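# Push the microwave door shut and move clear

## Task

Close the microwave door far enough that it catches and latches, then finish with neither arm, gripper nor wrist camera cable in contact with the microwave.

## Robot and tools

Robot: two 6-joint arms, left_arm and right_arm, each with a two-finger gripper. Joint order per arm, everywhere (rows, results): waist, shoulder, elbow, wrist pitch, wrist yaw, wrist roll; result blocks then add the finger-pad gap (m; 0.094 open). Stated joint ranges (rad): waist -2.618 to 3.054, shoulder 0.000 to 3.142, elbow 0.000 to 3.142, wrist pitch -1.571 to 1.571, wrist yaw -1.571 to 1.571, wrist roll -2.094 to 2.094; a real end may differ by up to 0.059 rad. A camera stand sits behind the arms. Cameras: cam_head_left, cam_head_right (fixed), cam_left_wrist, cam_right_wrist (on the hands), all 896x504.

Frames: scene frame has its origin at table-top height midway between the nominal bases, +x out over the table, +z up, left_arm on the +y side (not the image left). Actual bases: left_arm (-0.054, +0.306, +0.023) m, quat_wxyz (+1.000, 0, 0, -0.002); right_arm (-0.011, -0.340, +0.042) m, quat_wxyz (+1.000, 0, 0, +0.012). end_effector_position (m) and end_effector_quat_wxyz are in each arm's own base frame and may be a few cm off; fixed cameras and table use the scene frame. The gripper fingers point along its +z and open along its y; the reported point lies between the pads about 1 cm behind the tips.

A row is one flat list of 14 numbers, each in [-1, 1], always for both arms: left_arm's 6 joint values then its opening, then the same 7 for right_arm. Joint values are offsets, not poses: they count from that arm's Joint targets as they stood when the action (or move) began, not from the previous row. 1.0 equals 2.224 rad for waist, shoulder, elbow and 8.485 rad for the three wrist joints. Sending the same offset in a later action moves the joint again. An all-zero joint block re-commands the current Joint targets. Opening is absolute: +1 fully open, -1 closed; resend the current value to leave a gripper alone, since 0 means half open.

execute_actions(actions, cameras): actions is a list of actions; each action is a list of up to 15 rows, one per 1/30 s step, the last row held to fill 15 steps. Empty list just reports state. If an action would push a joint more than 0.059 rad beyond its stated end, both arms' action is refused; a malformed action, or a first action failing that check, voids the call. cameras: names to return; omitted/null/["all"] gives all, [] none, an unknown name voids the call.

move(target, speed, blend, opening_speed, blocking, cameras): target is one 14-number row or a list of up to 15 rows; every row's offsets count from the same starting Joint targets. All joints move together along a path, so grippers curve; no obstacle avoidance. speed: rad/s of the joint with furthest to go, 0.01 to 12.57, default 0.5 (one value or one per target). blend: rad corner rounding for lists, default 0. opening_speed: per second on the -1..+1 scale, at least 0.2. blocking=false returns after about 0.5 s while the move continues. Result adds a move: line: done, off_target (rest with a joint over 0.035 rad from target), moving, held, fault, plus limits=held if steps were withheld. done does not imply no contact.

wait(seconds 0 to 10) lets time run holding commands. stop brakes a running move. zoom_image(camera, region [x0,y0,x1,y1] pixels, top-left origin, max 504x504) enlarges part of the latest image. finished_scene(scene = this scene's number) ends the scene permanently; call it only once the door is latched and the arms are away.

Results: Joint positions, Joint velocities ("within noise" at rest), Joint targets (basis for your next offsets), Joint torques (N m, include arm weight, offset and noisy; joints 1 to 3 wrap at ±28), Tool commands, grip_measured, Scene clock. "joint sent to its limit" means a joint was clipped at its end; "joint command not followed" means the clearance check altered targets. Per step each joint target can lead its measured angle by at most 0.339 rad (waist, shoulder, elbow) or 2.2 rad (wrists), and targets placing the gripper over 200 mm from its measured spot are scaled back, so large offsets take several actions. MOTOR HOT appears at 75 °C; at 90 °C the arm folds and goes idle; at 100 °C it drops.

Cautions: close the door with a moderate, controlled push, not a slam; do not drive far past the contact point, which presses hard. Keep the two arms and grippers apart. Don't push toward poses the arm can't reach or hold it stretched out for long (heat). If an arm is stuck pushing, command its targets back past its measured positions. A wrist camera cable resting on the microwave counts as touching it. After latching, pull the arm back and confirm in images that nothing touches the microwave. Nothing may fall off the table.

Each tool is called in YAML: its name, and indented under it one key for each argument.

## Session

execute_actions:
  actions: []

Scene clock: 0.00 s.
left_arm: end_effector_position=(+0.2365, -0.0524, +0.2895) grip_measured=+1.000 end_effector_quat_wxyz=(+0.393, -0.030, +0.891, -0.225) | right_arm: end_effector_position=(+0.2681, +0.0909, +0.2818) grip_measured=+1.000 end_effector_quat_wxyz=(+0.411, +0.082, +0.866, +0.273)
Joint positions: left_arm=[0.137 0.824 1.127 -1.035 0.491 -0.153 0.094] | right_arm=[0.126 0.829 0.992 -0.732 -0.313 0.486 0.094]
Joint velocities: within noise
Joint torques (N m): no reading
Heat: left arm: 32 °C; right arm: 32 °C.
Joint targets: left_arm=[0.137 0.819 1.139 -1.029 0.497 -0.150] | right_arm=[0.126 0.822 1.006 -0.723 -0.315 0.483]
Tool commands: left_gripper/opening=+1.0 right_gripper/opening=+1.0

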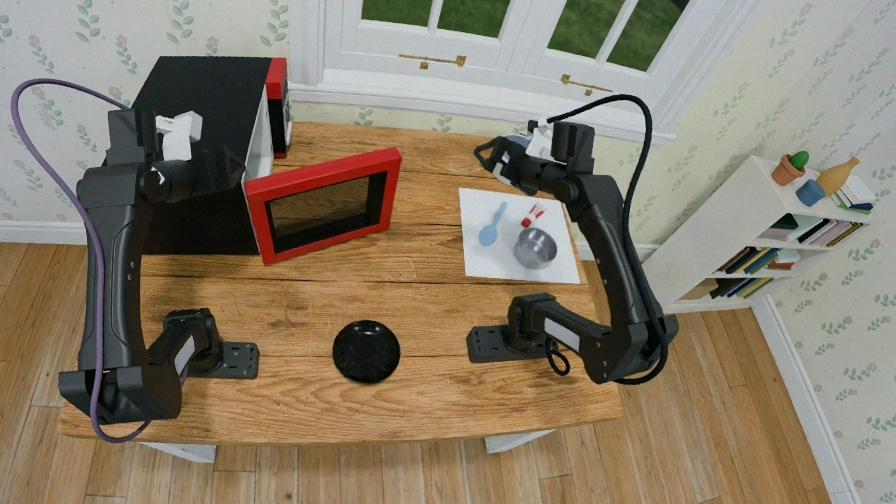

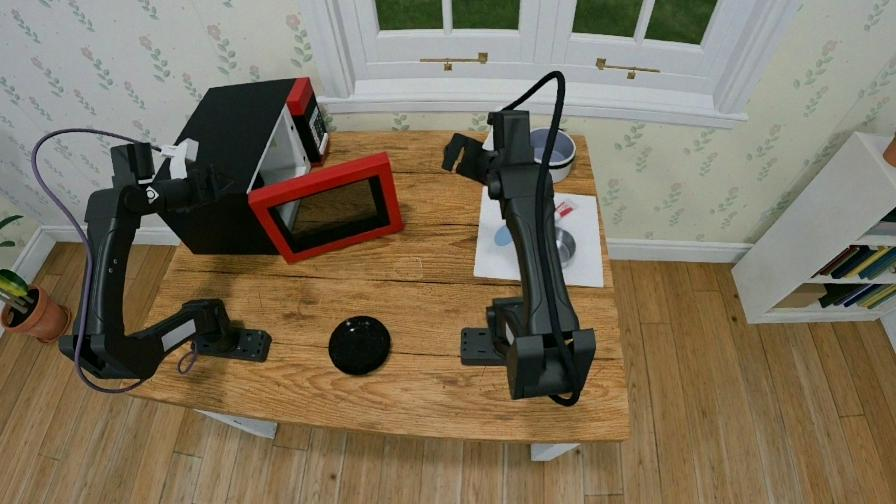

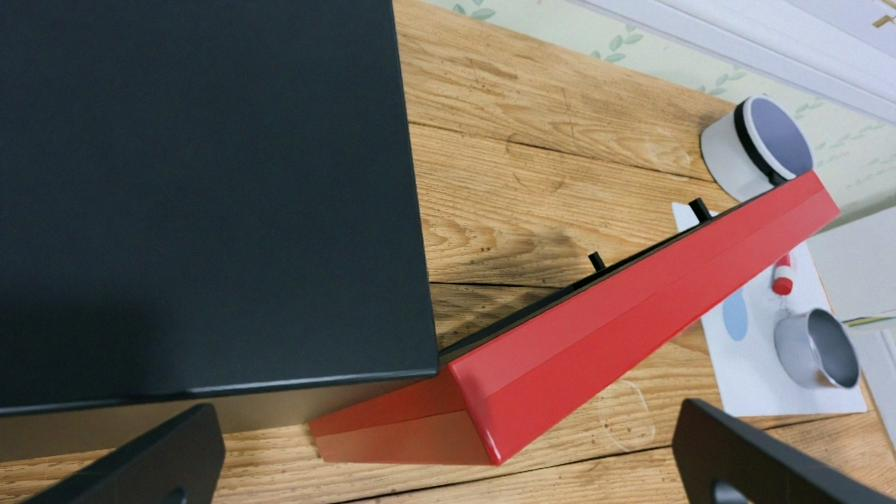

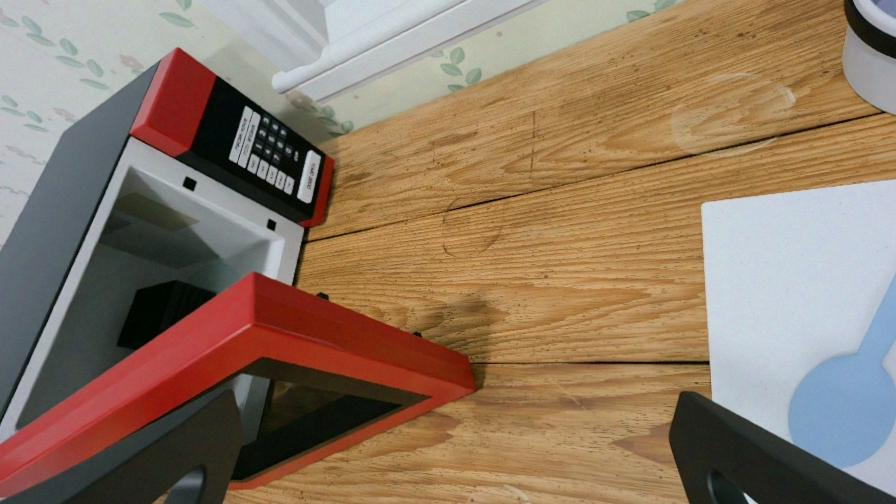

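move:
  target: [0,0,0,0,0,0,1,0.2581,0.3251,-0.3444,0.2154,0.0371,-0.0569,-1]
  speed: 1.3

Scene clock: 3.80 s.
left_arm: end_effector_position=(+0.2365, -0.0524, +0.2895) grip_measured=+1.000 end_effector_quat_wxyz=(+0.393, -0.030, +0.891, -0.225) | right_arm: end_effector_position=(+0.2910, +0.2463, +0.1083) grip_measured=-0.993 end_effector_quat_wxyz=(+0.584, -0.268, +0.734, +0.218)
Joint positions: left_arm=[0.137 0.824 1.127 -1.035 0.491 -0.153 0.094] | right_arm=[0.694 1.536 0.248 1.065 -0.013 0.004 0]
Joint velocities: within noise
Joint torques (N m): left_arm=[-0.05 -0.72 6.69 1.89 0.19 0.03] | right_arm=[0.54 -2.95 4.29 2.33 0.11 -0.06]
Heat: left arm: 32 °C; right arm: 32 °C.
Joint targets: left_arm=[0.137 0.819 1.139 -1.029 0.497 -0.150] | right_arm=[0.700 1.545 0.240 1.104 0.000 0.000]
move: off_target (right_arm); right_arm: the wrist pitch is farthest, 0.040 rad from its target

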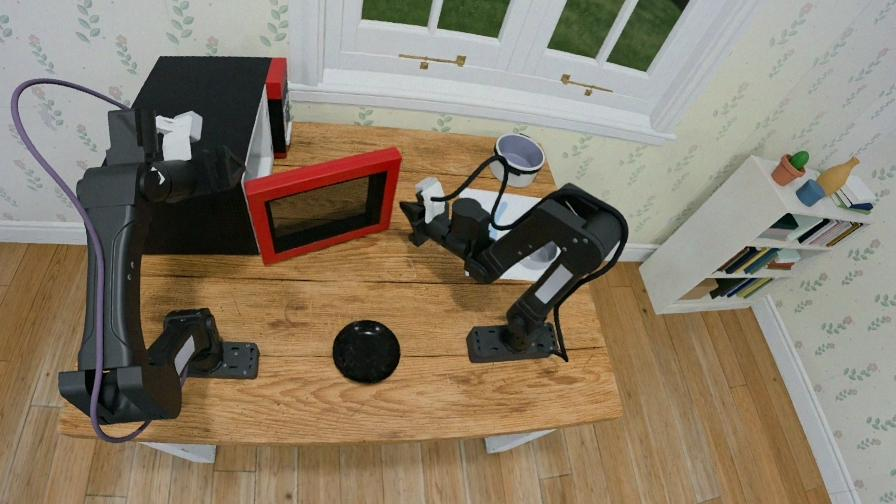

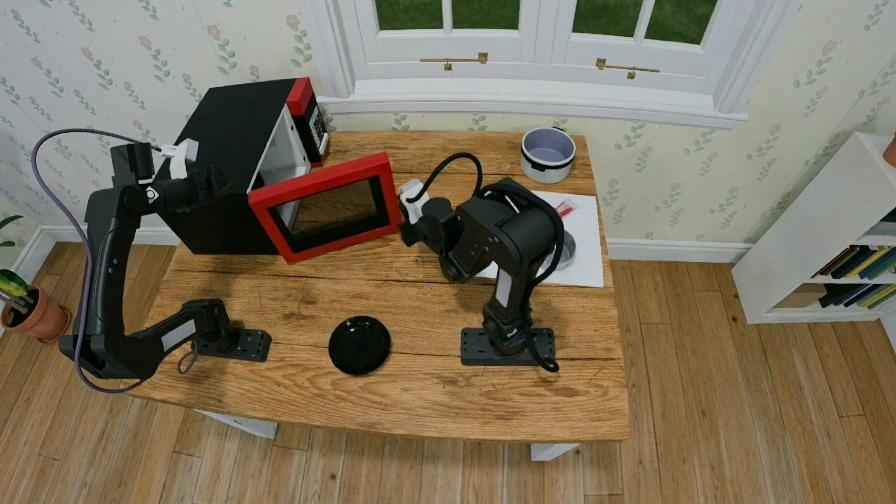

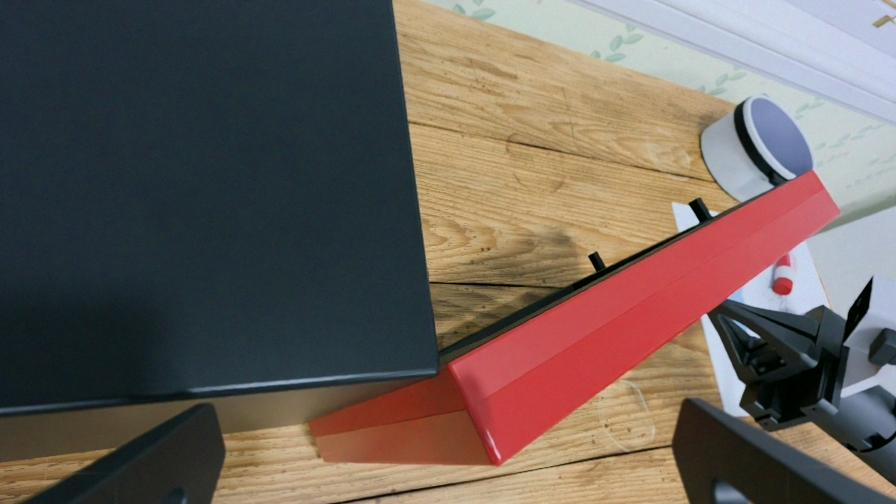

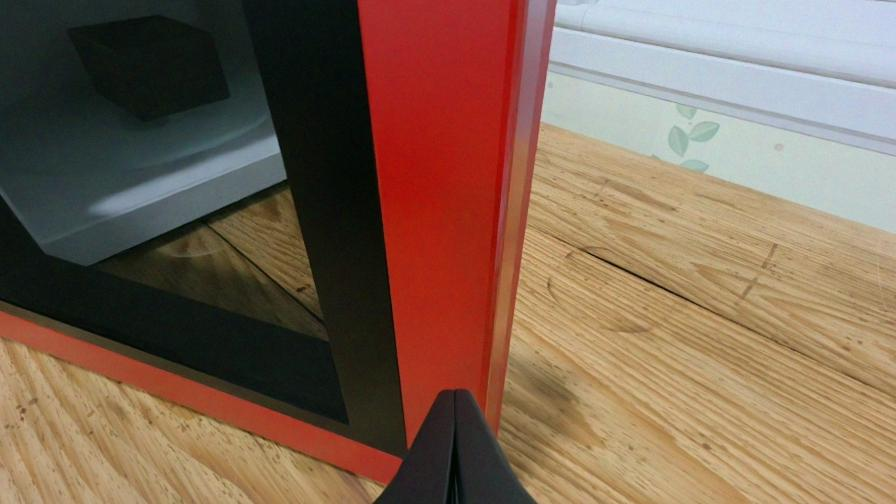

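move:
  target:
    - [0,0,0,0,0,0,1,0.018,0.121,0.1174,0.0046,0,0,-1]
    - [0,0,0,0,0,0,1,0.0225,0.1871,0.2091,0.0002,0,0,-1]
    - [0,0,0,0,0,0,1,0.018,0.2424,0.3094,-0.0115,0,0,-1]
    - [0,0,0,0,0,0,1,0.0157,0.3004,0.4173,-0.0246,0,0,-1]
    - [0,0,0,0,0,0,1,0.0157,0.3633,0.5391,-0.04,0,0,-1]
  speed: 0.45
  blend: 0.05
  cameras: ["cam_head_left","cam_right_wrist"]

Scene clock: 7.53 s.
left_arm: end_effector_position=(+0.2365, -0.0524, +0.2895) grip_measured=+1.000 end_effector_quat_wxyz=(+0.393, -0.030, +0.891, -0.225) | right_arm: end_effector_position=(+0.4690, +0.4387, +0.1040) grip_measured=-0.993 end_effector_quat_wxyz=(+0.592, -0.287, +0.713, +0.243)
Joint positions: left_arm=[0.137 0.824 1.127 -1.035 0.491 -0.153 0.094] | right_arm=[0.742 2.329 1.396 0.75 -0.03 0 0]
Joint velocities: within noise
Joint torques (N m): left_arm=[-0.06 -0.7 6.69 1.9 0.18 0.03] | right_arm=[-0.72 -9.22 10.11 2.04 0.29 -0.03]
Heat: left arm: 32 °C; right arm: 32 °C.
Joint targets: left_arm=[0.137 0.819 1.139 -1.029 0.497 -0.150] | right_arm=[0.735 2.353 1.439 0.765 0.000 0.000]
move: off_target (right_arm); right_arm: the elbow is farthest, 0.043 rad from its target
Images, in order (width x height): cam_head_left 896x504, cam_right_wrist 896x504.

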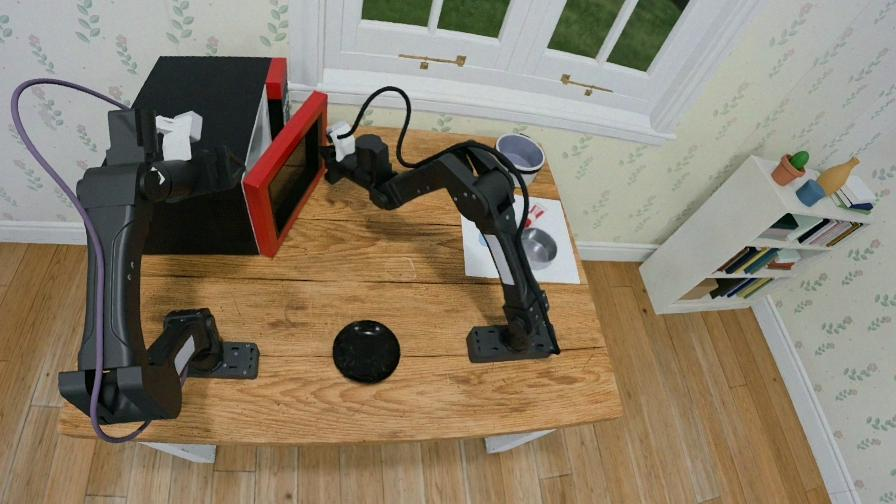

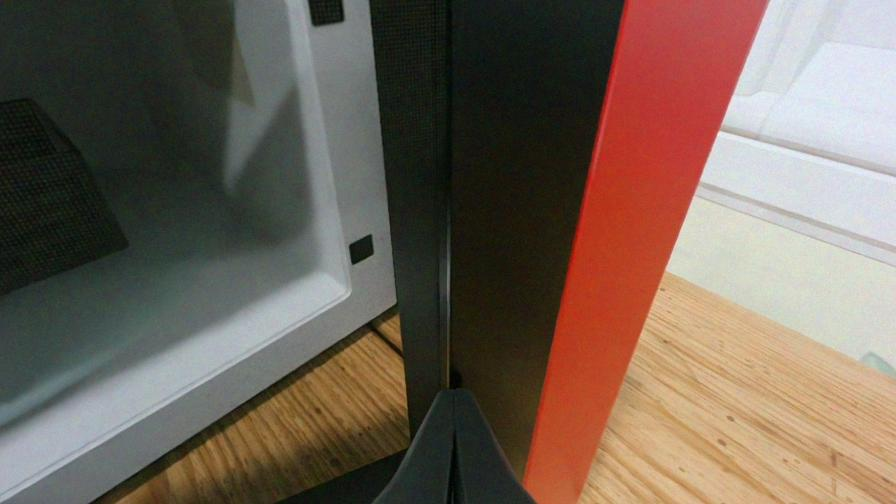

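move:
  target:
    - [0,0,0,0,0,0,1,0.0135,0.0661,0.1043,-0.0042,0,0,-1]
    - [0,0,0,0,0,0,1,0.0292,0.1331,0.2154,-0.0099,0,0,-1]
    - [0,0,0,0,0,0,1,0.0405,0.1785,0.2882,-0.0147,0,0,-1]
  speed: 0.33
  blend: 0.05

Scene clock: 10.37 s.
left_arm: end_effector_position=(+0.2365, -0.0524, +0.2895) grip_measured=+1.000 end_effector_quat_wxyz=(+0.393, -0.030, +0.891, -0.225) | right_arm: end_effector_position=(+0.4994, +0.5400, +0.1056) grip_measured=-0.993 end_effector_quat_wxyz=(+0.630, -0.294, +0.661, +0.282)
Joint positions: left_arm=[0.137 0.824 1.127 -1.035 0.491 -0.153 0.094] | right_arm=[0.818 2.706 2.003 0.657 -0.021 0 0]
Joint velocities: within noise
Joint torques (N m): left_arm=[-0.06 -0.69 6.68 1.89 0.19 0.03] | right_arm=[0.54 -9.98 13.9 1.69 0.22 -0.02]
Heat: left arm: 32 °C; right arm: 34 °C.
Joint targets: left_arm=[0.137 0.819 1.139 -1.029 0.497 -0.150] | right_arm=[0.825 2.750 2.080 0.640 0.000 0.000]
move: off_target (right_arm); right_arm: the elbow is farthest, 0.077 rad from its target

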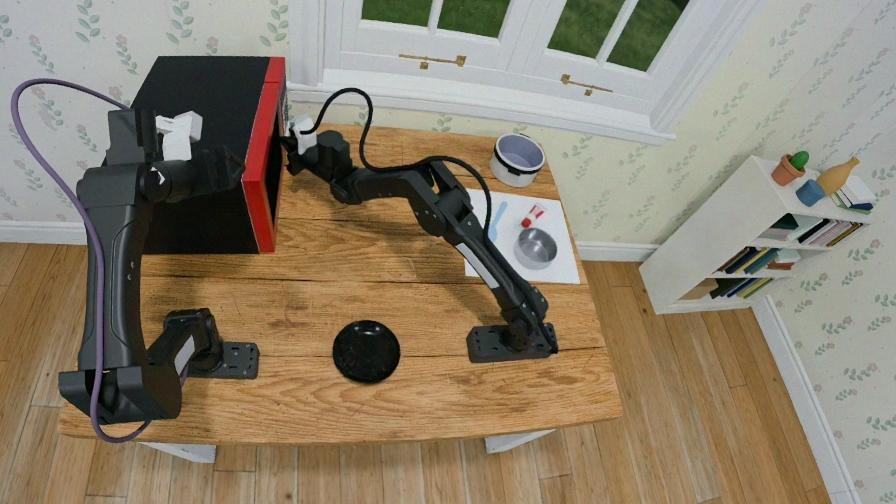

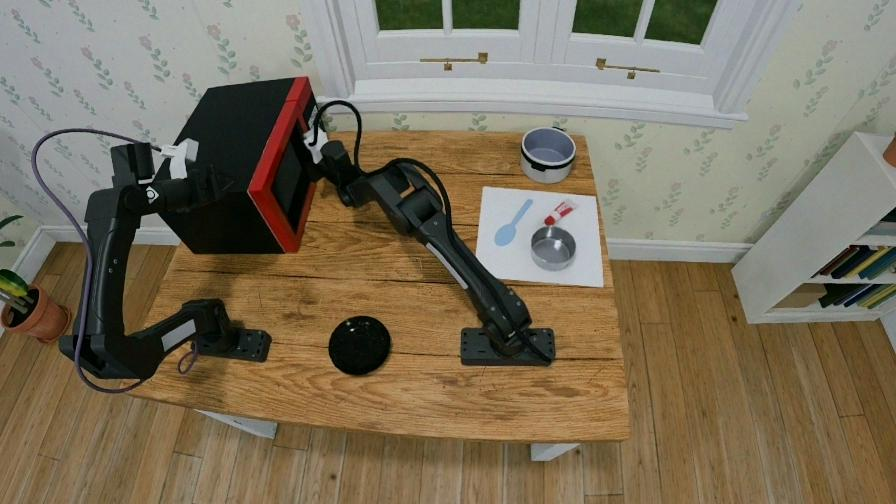

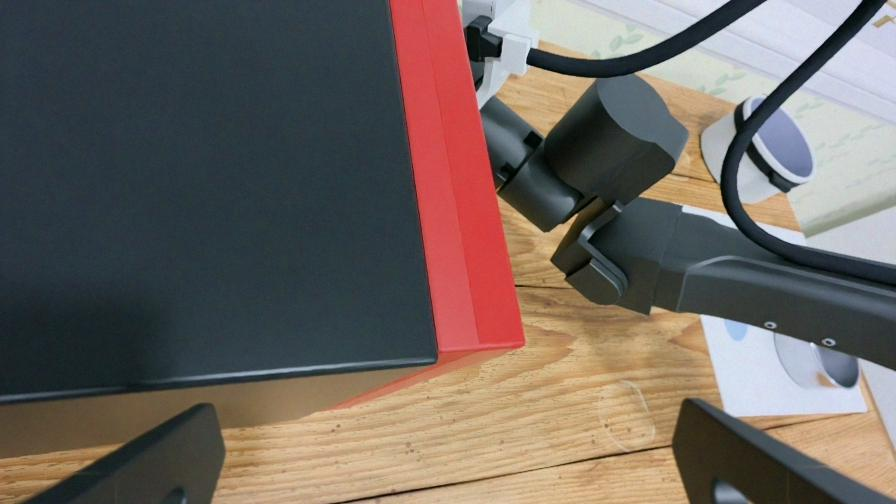

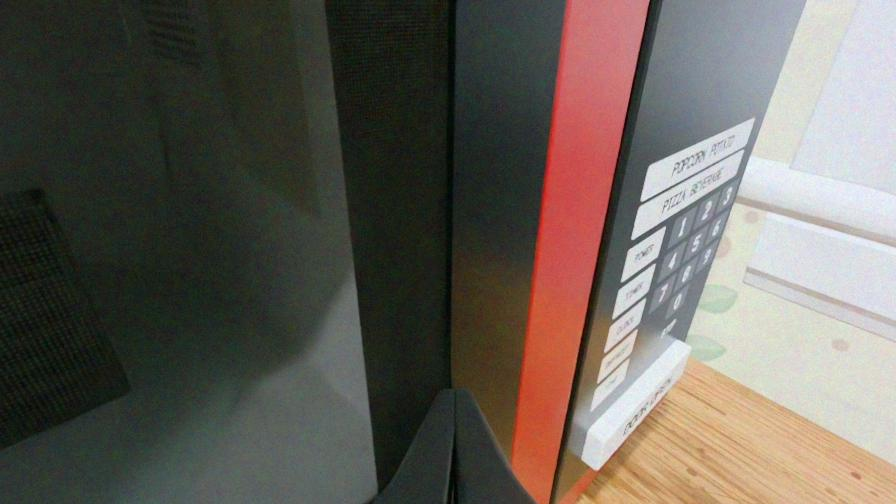

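zoom_image:
  camera: "cam_left_wrist"
  region: [340, 0, 540, 400]

zoom_image:
  camera: "cam_right_wrist"
  region: [440, 0, 740, 504]

Scaled by 1.260 from the camera's 896x504 image, which has a finer 1280x720 frame.

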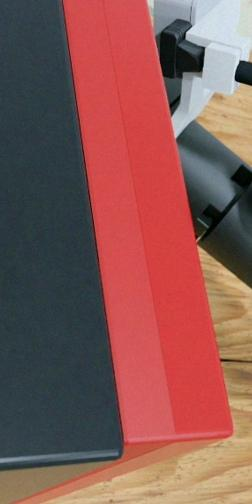

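Scaled by 1.000.

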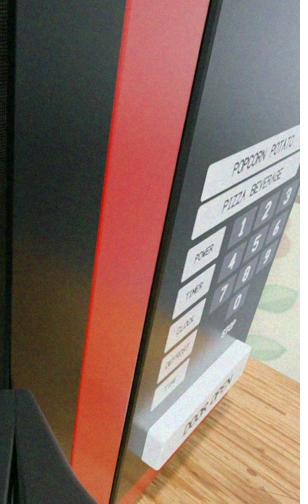

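move:
  target: [0,0,0,0,0,0,1,0.008,0.025,0.05,-0.003,0,0,-1]
  speed: 0.25

zoom_image:
  camera: "cam_left_wrist"
  region: [340, 0, 540, 400]

Scene clock: 11.83 s.
left_arm: end_effector_position=(+0.2365, -0.0524, +0.2895) grip_measured=+1.000 end_effector_quat_wxyz=(+0.393, -0.030, +0.891, -0.225) | right_arm: end_effector_position=(+0.5077, +0.5484, +0.1063) grip_measured=-0.993 end_effector_quat_wxyz=(+0.640, -0.284, +0.658, +0.276)
Joint positions: left_arm=[0.137 0.824 1.127 -1.035 0.491 -0.153 0.094] | right_arm=[0.825 2.768 2.113 0.627 0.011 0 0]
Joint velocities: within noise
Joint torques (N m): left_arm=[-0.06 -0.72 6.68 1.9 0.18 0.03] | right_arm=[1.62 -11.11 13.97 1.75 -0.08 -0.04]
Heat: left arm: 32 °C; right arm: 34 °C.
Joint targets: left_arm=[0.137 0.819 1.139 -1.029 0.497 -0.150] | right_arm=[0.843 2.806 2.191 0.615 0.000 0.000]
move: off_target (right_arm); right_arm: the elbow is farthest, 0.078 rad from its target

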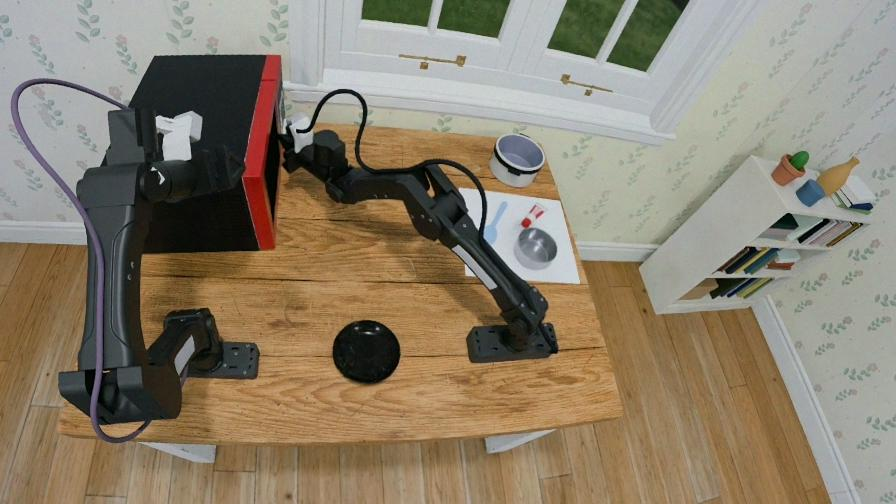

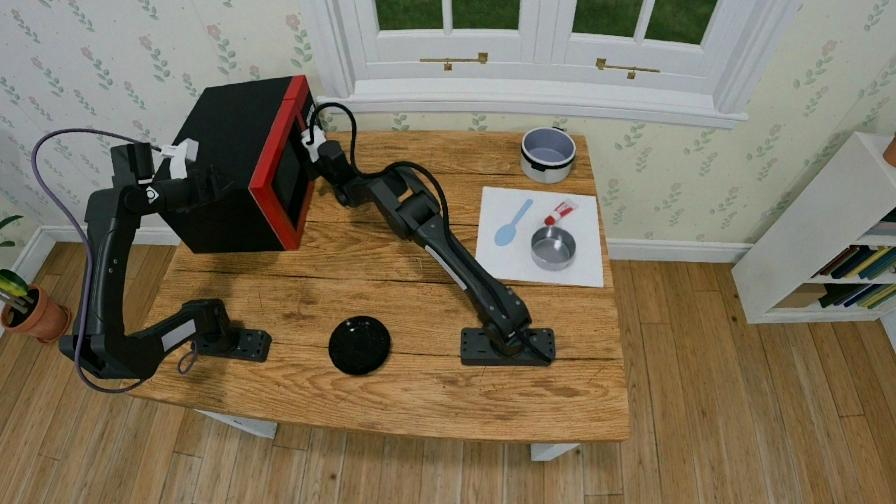

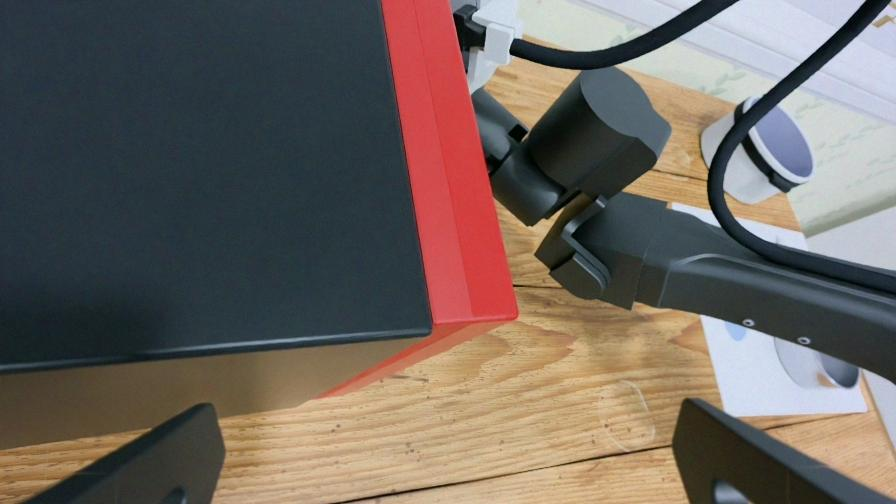

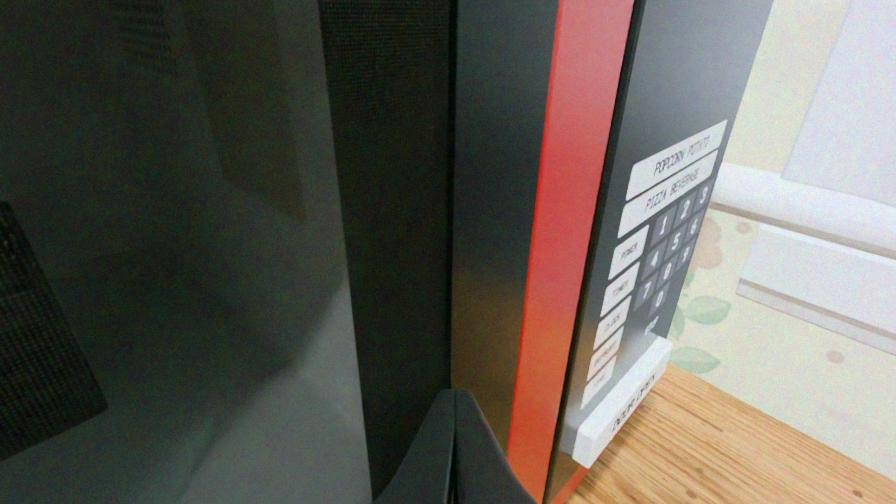

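Scaled by 1.260 from the camera's 896x504 image, which has a finer 1280x720 frame.

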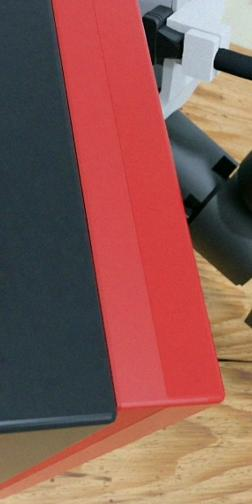

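move:
  target: [0,0,0,0,0,0,1,-0.0486,-0.214,-0.338,0.018,0,0,-1]
  speed: 0.6

zoom_image:
  camera: "cam_right_wrist"
  region: [300, 0, 600, 300]

Scene clock: 14.10 s.
left_arm: end_effector_position=(+0.2365, -0.0524, +0.2895) grip_measured=+1.000 end_effector_quat_wxyz=(+0.393, -0.030, +0.891, -0.225) | right_arm: end_effector_position=(+0.4813, +0.4388, +0.0845) grip_measured=-0.993 end_effector_quat_wxyz=(+0.587, -0.279, +0.726, +0.226)
Joint positions: left_arm=[0.137 0.824 1.127 -1.035 0.491 -0.153 0.094] | right_arm=[0.739 2.389 1.452 0.726 0.004 0 0]
Joint velocities: within noise
Joint torques (N m): left_arm=[-0.05 -0.7 6.69 1.9 0.19 0.03] | right_arm=[-0.51 -16.1 5.31 2.26 -0.09 -0.05]
Heat: left arm: 32 °C; right arm: 36 °C.
Joint targets: left_arm=[0.137 0.819 1.139 -1.029 0.497 -0.150] | right_arm=[0.735 2.330 1.440 0.768 0.000 0.000]
move: off_target (right_arm); right_arm: the shoulder is farthest, 0.059 rad from its target

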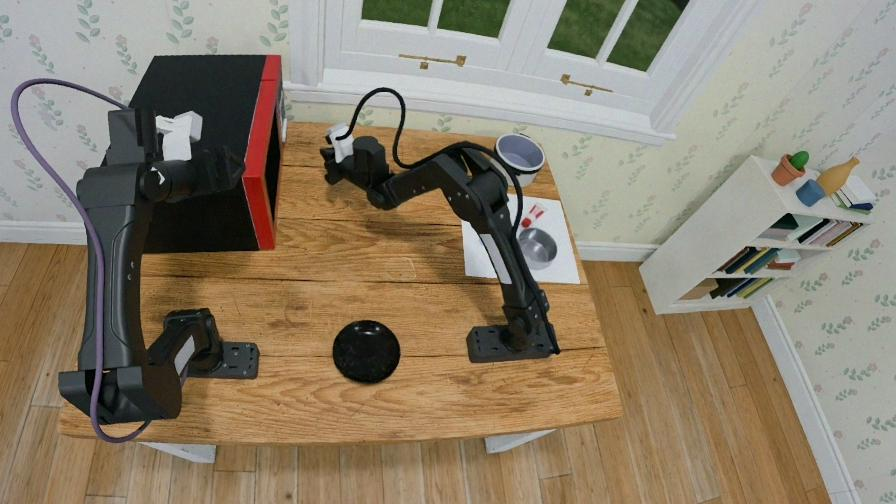

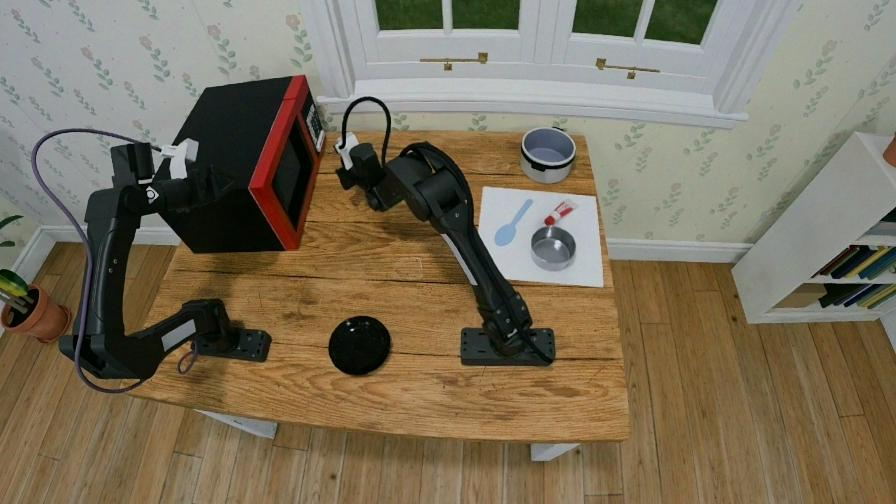

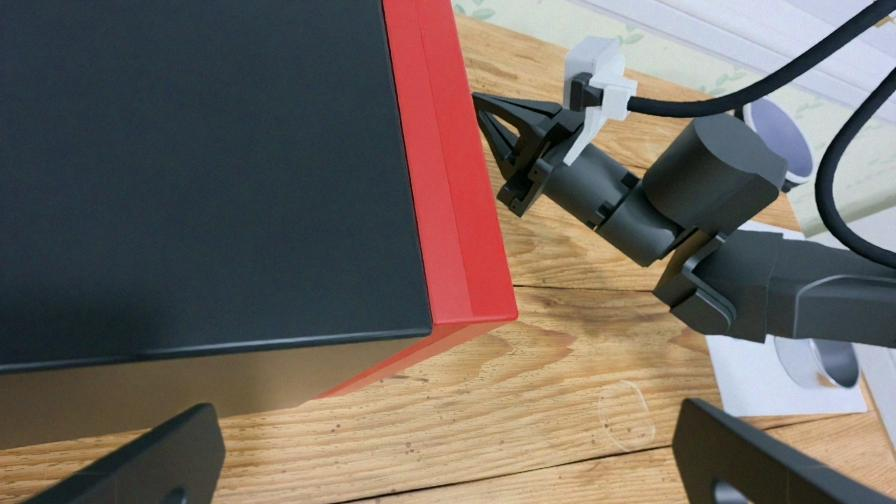

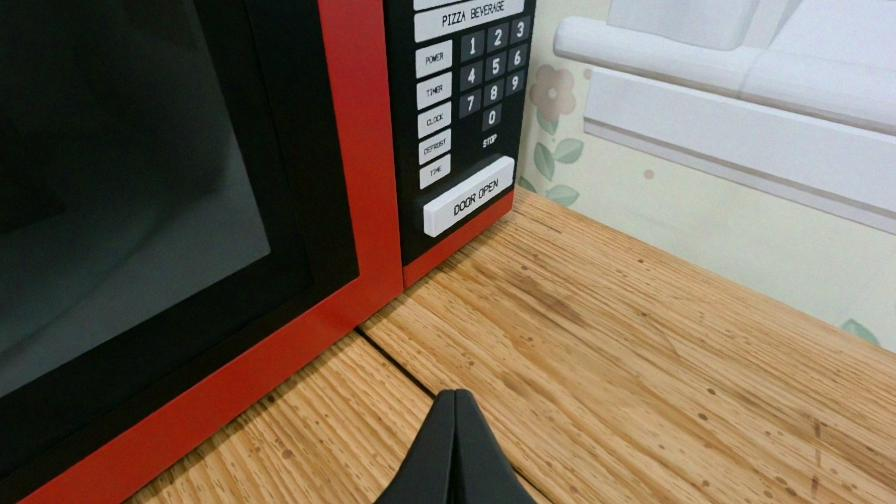

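Scaled by 1.680 from the camera's 896x504 image, which has a finer 1280x720 frame.

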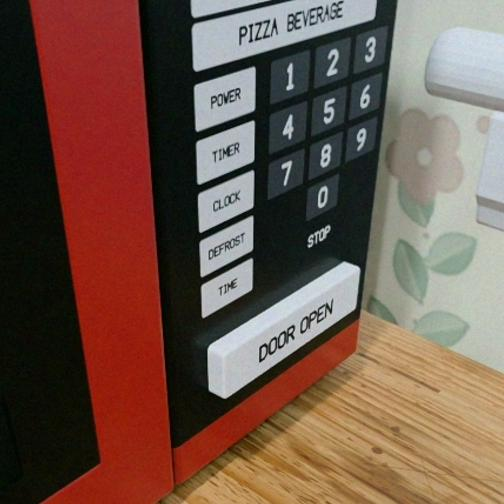

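finished_scene:
  scene: 2

The scene is finished: the task was done.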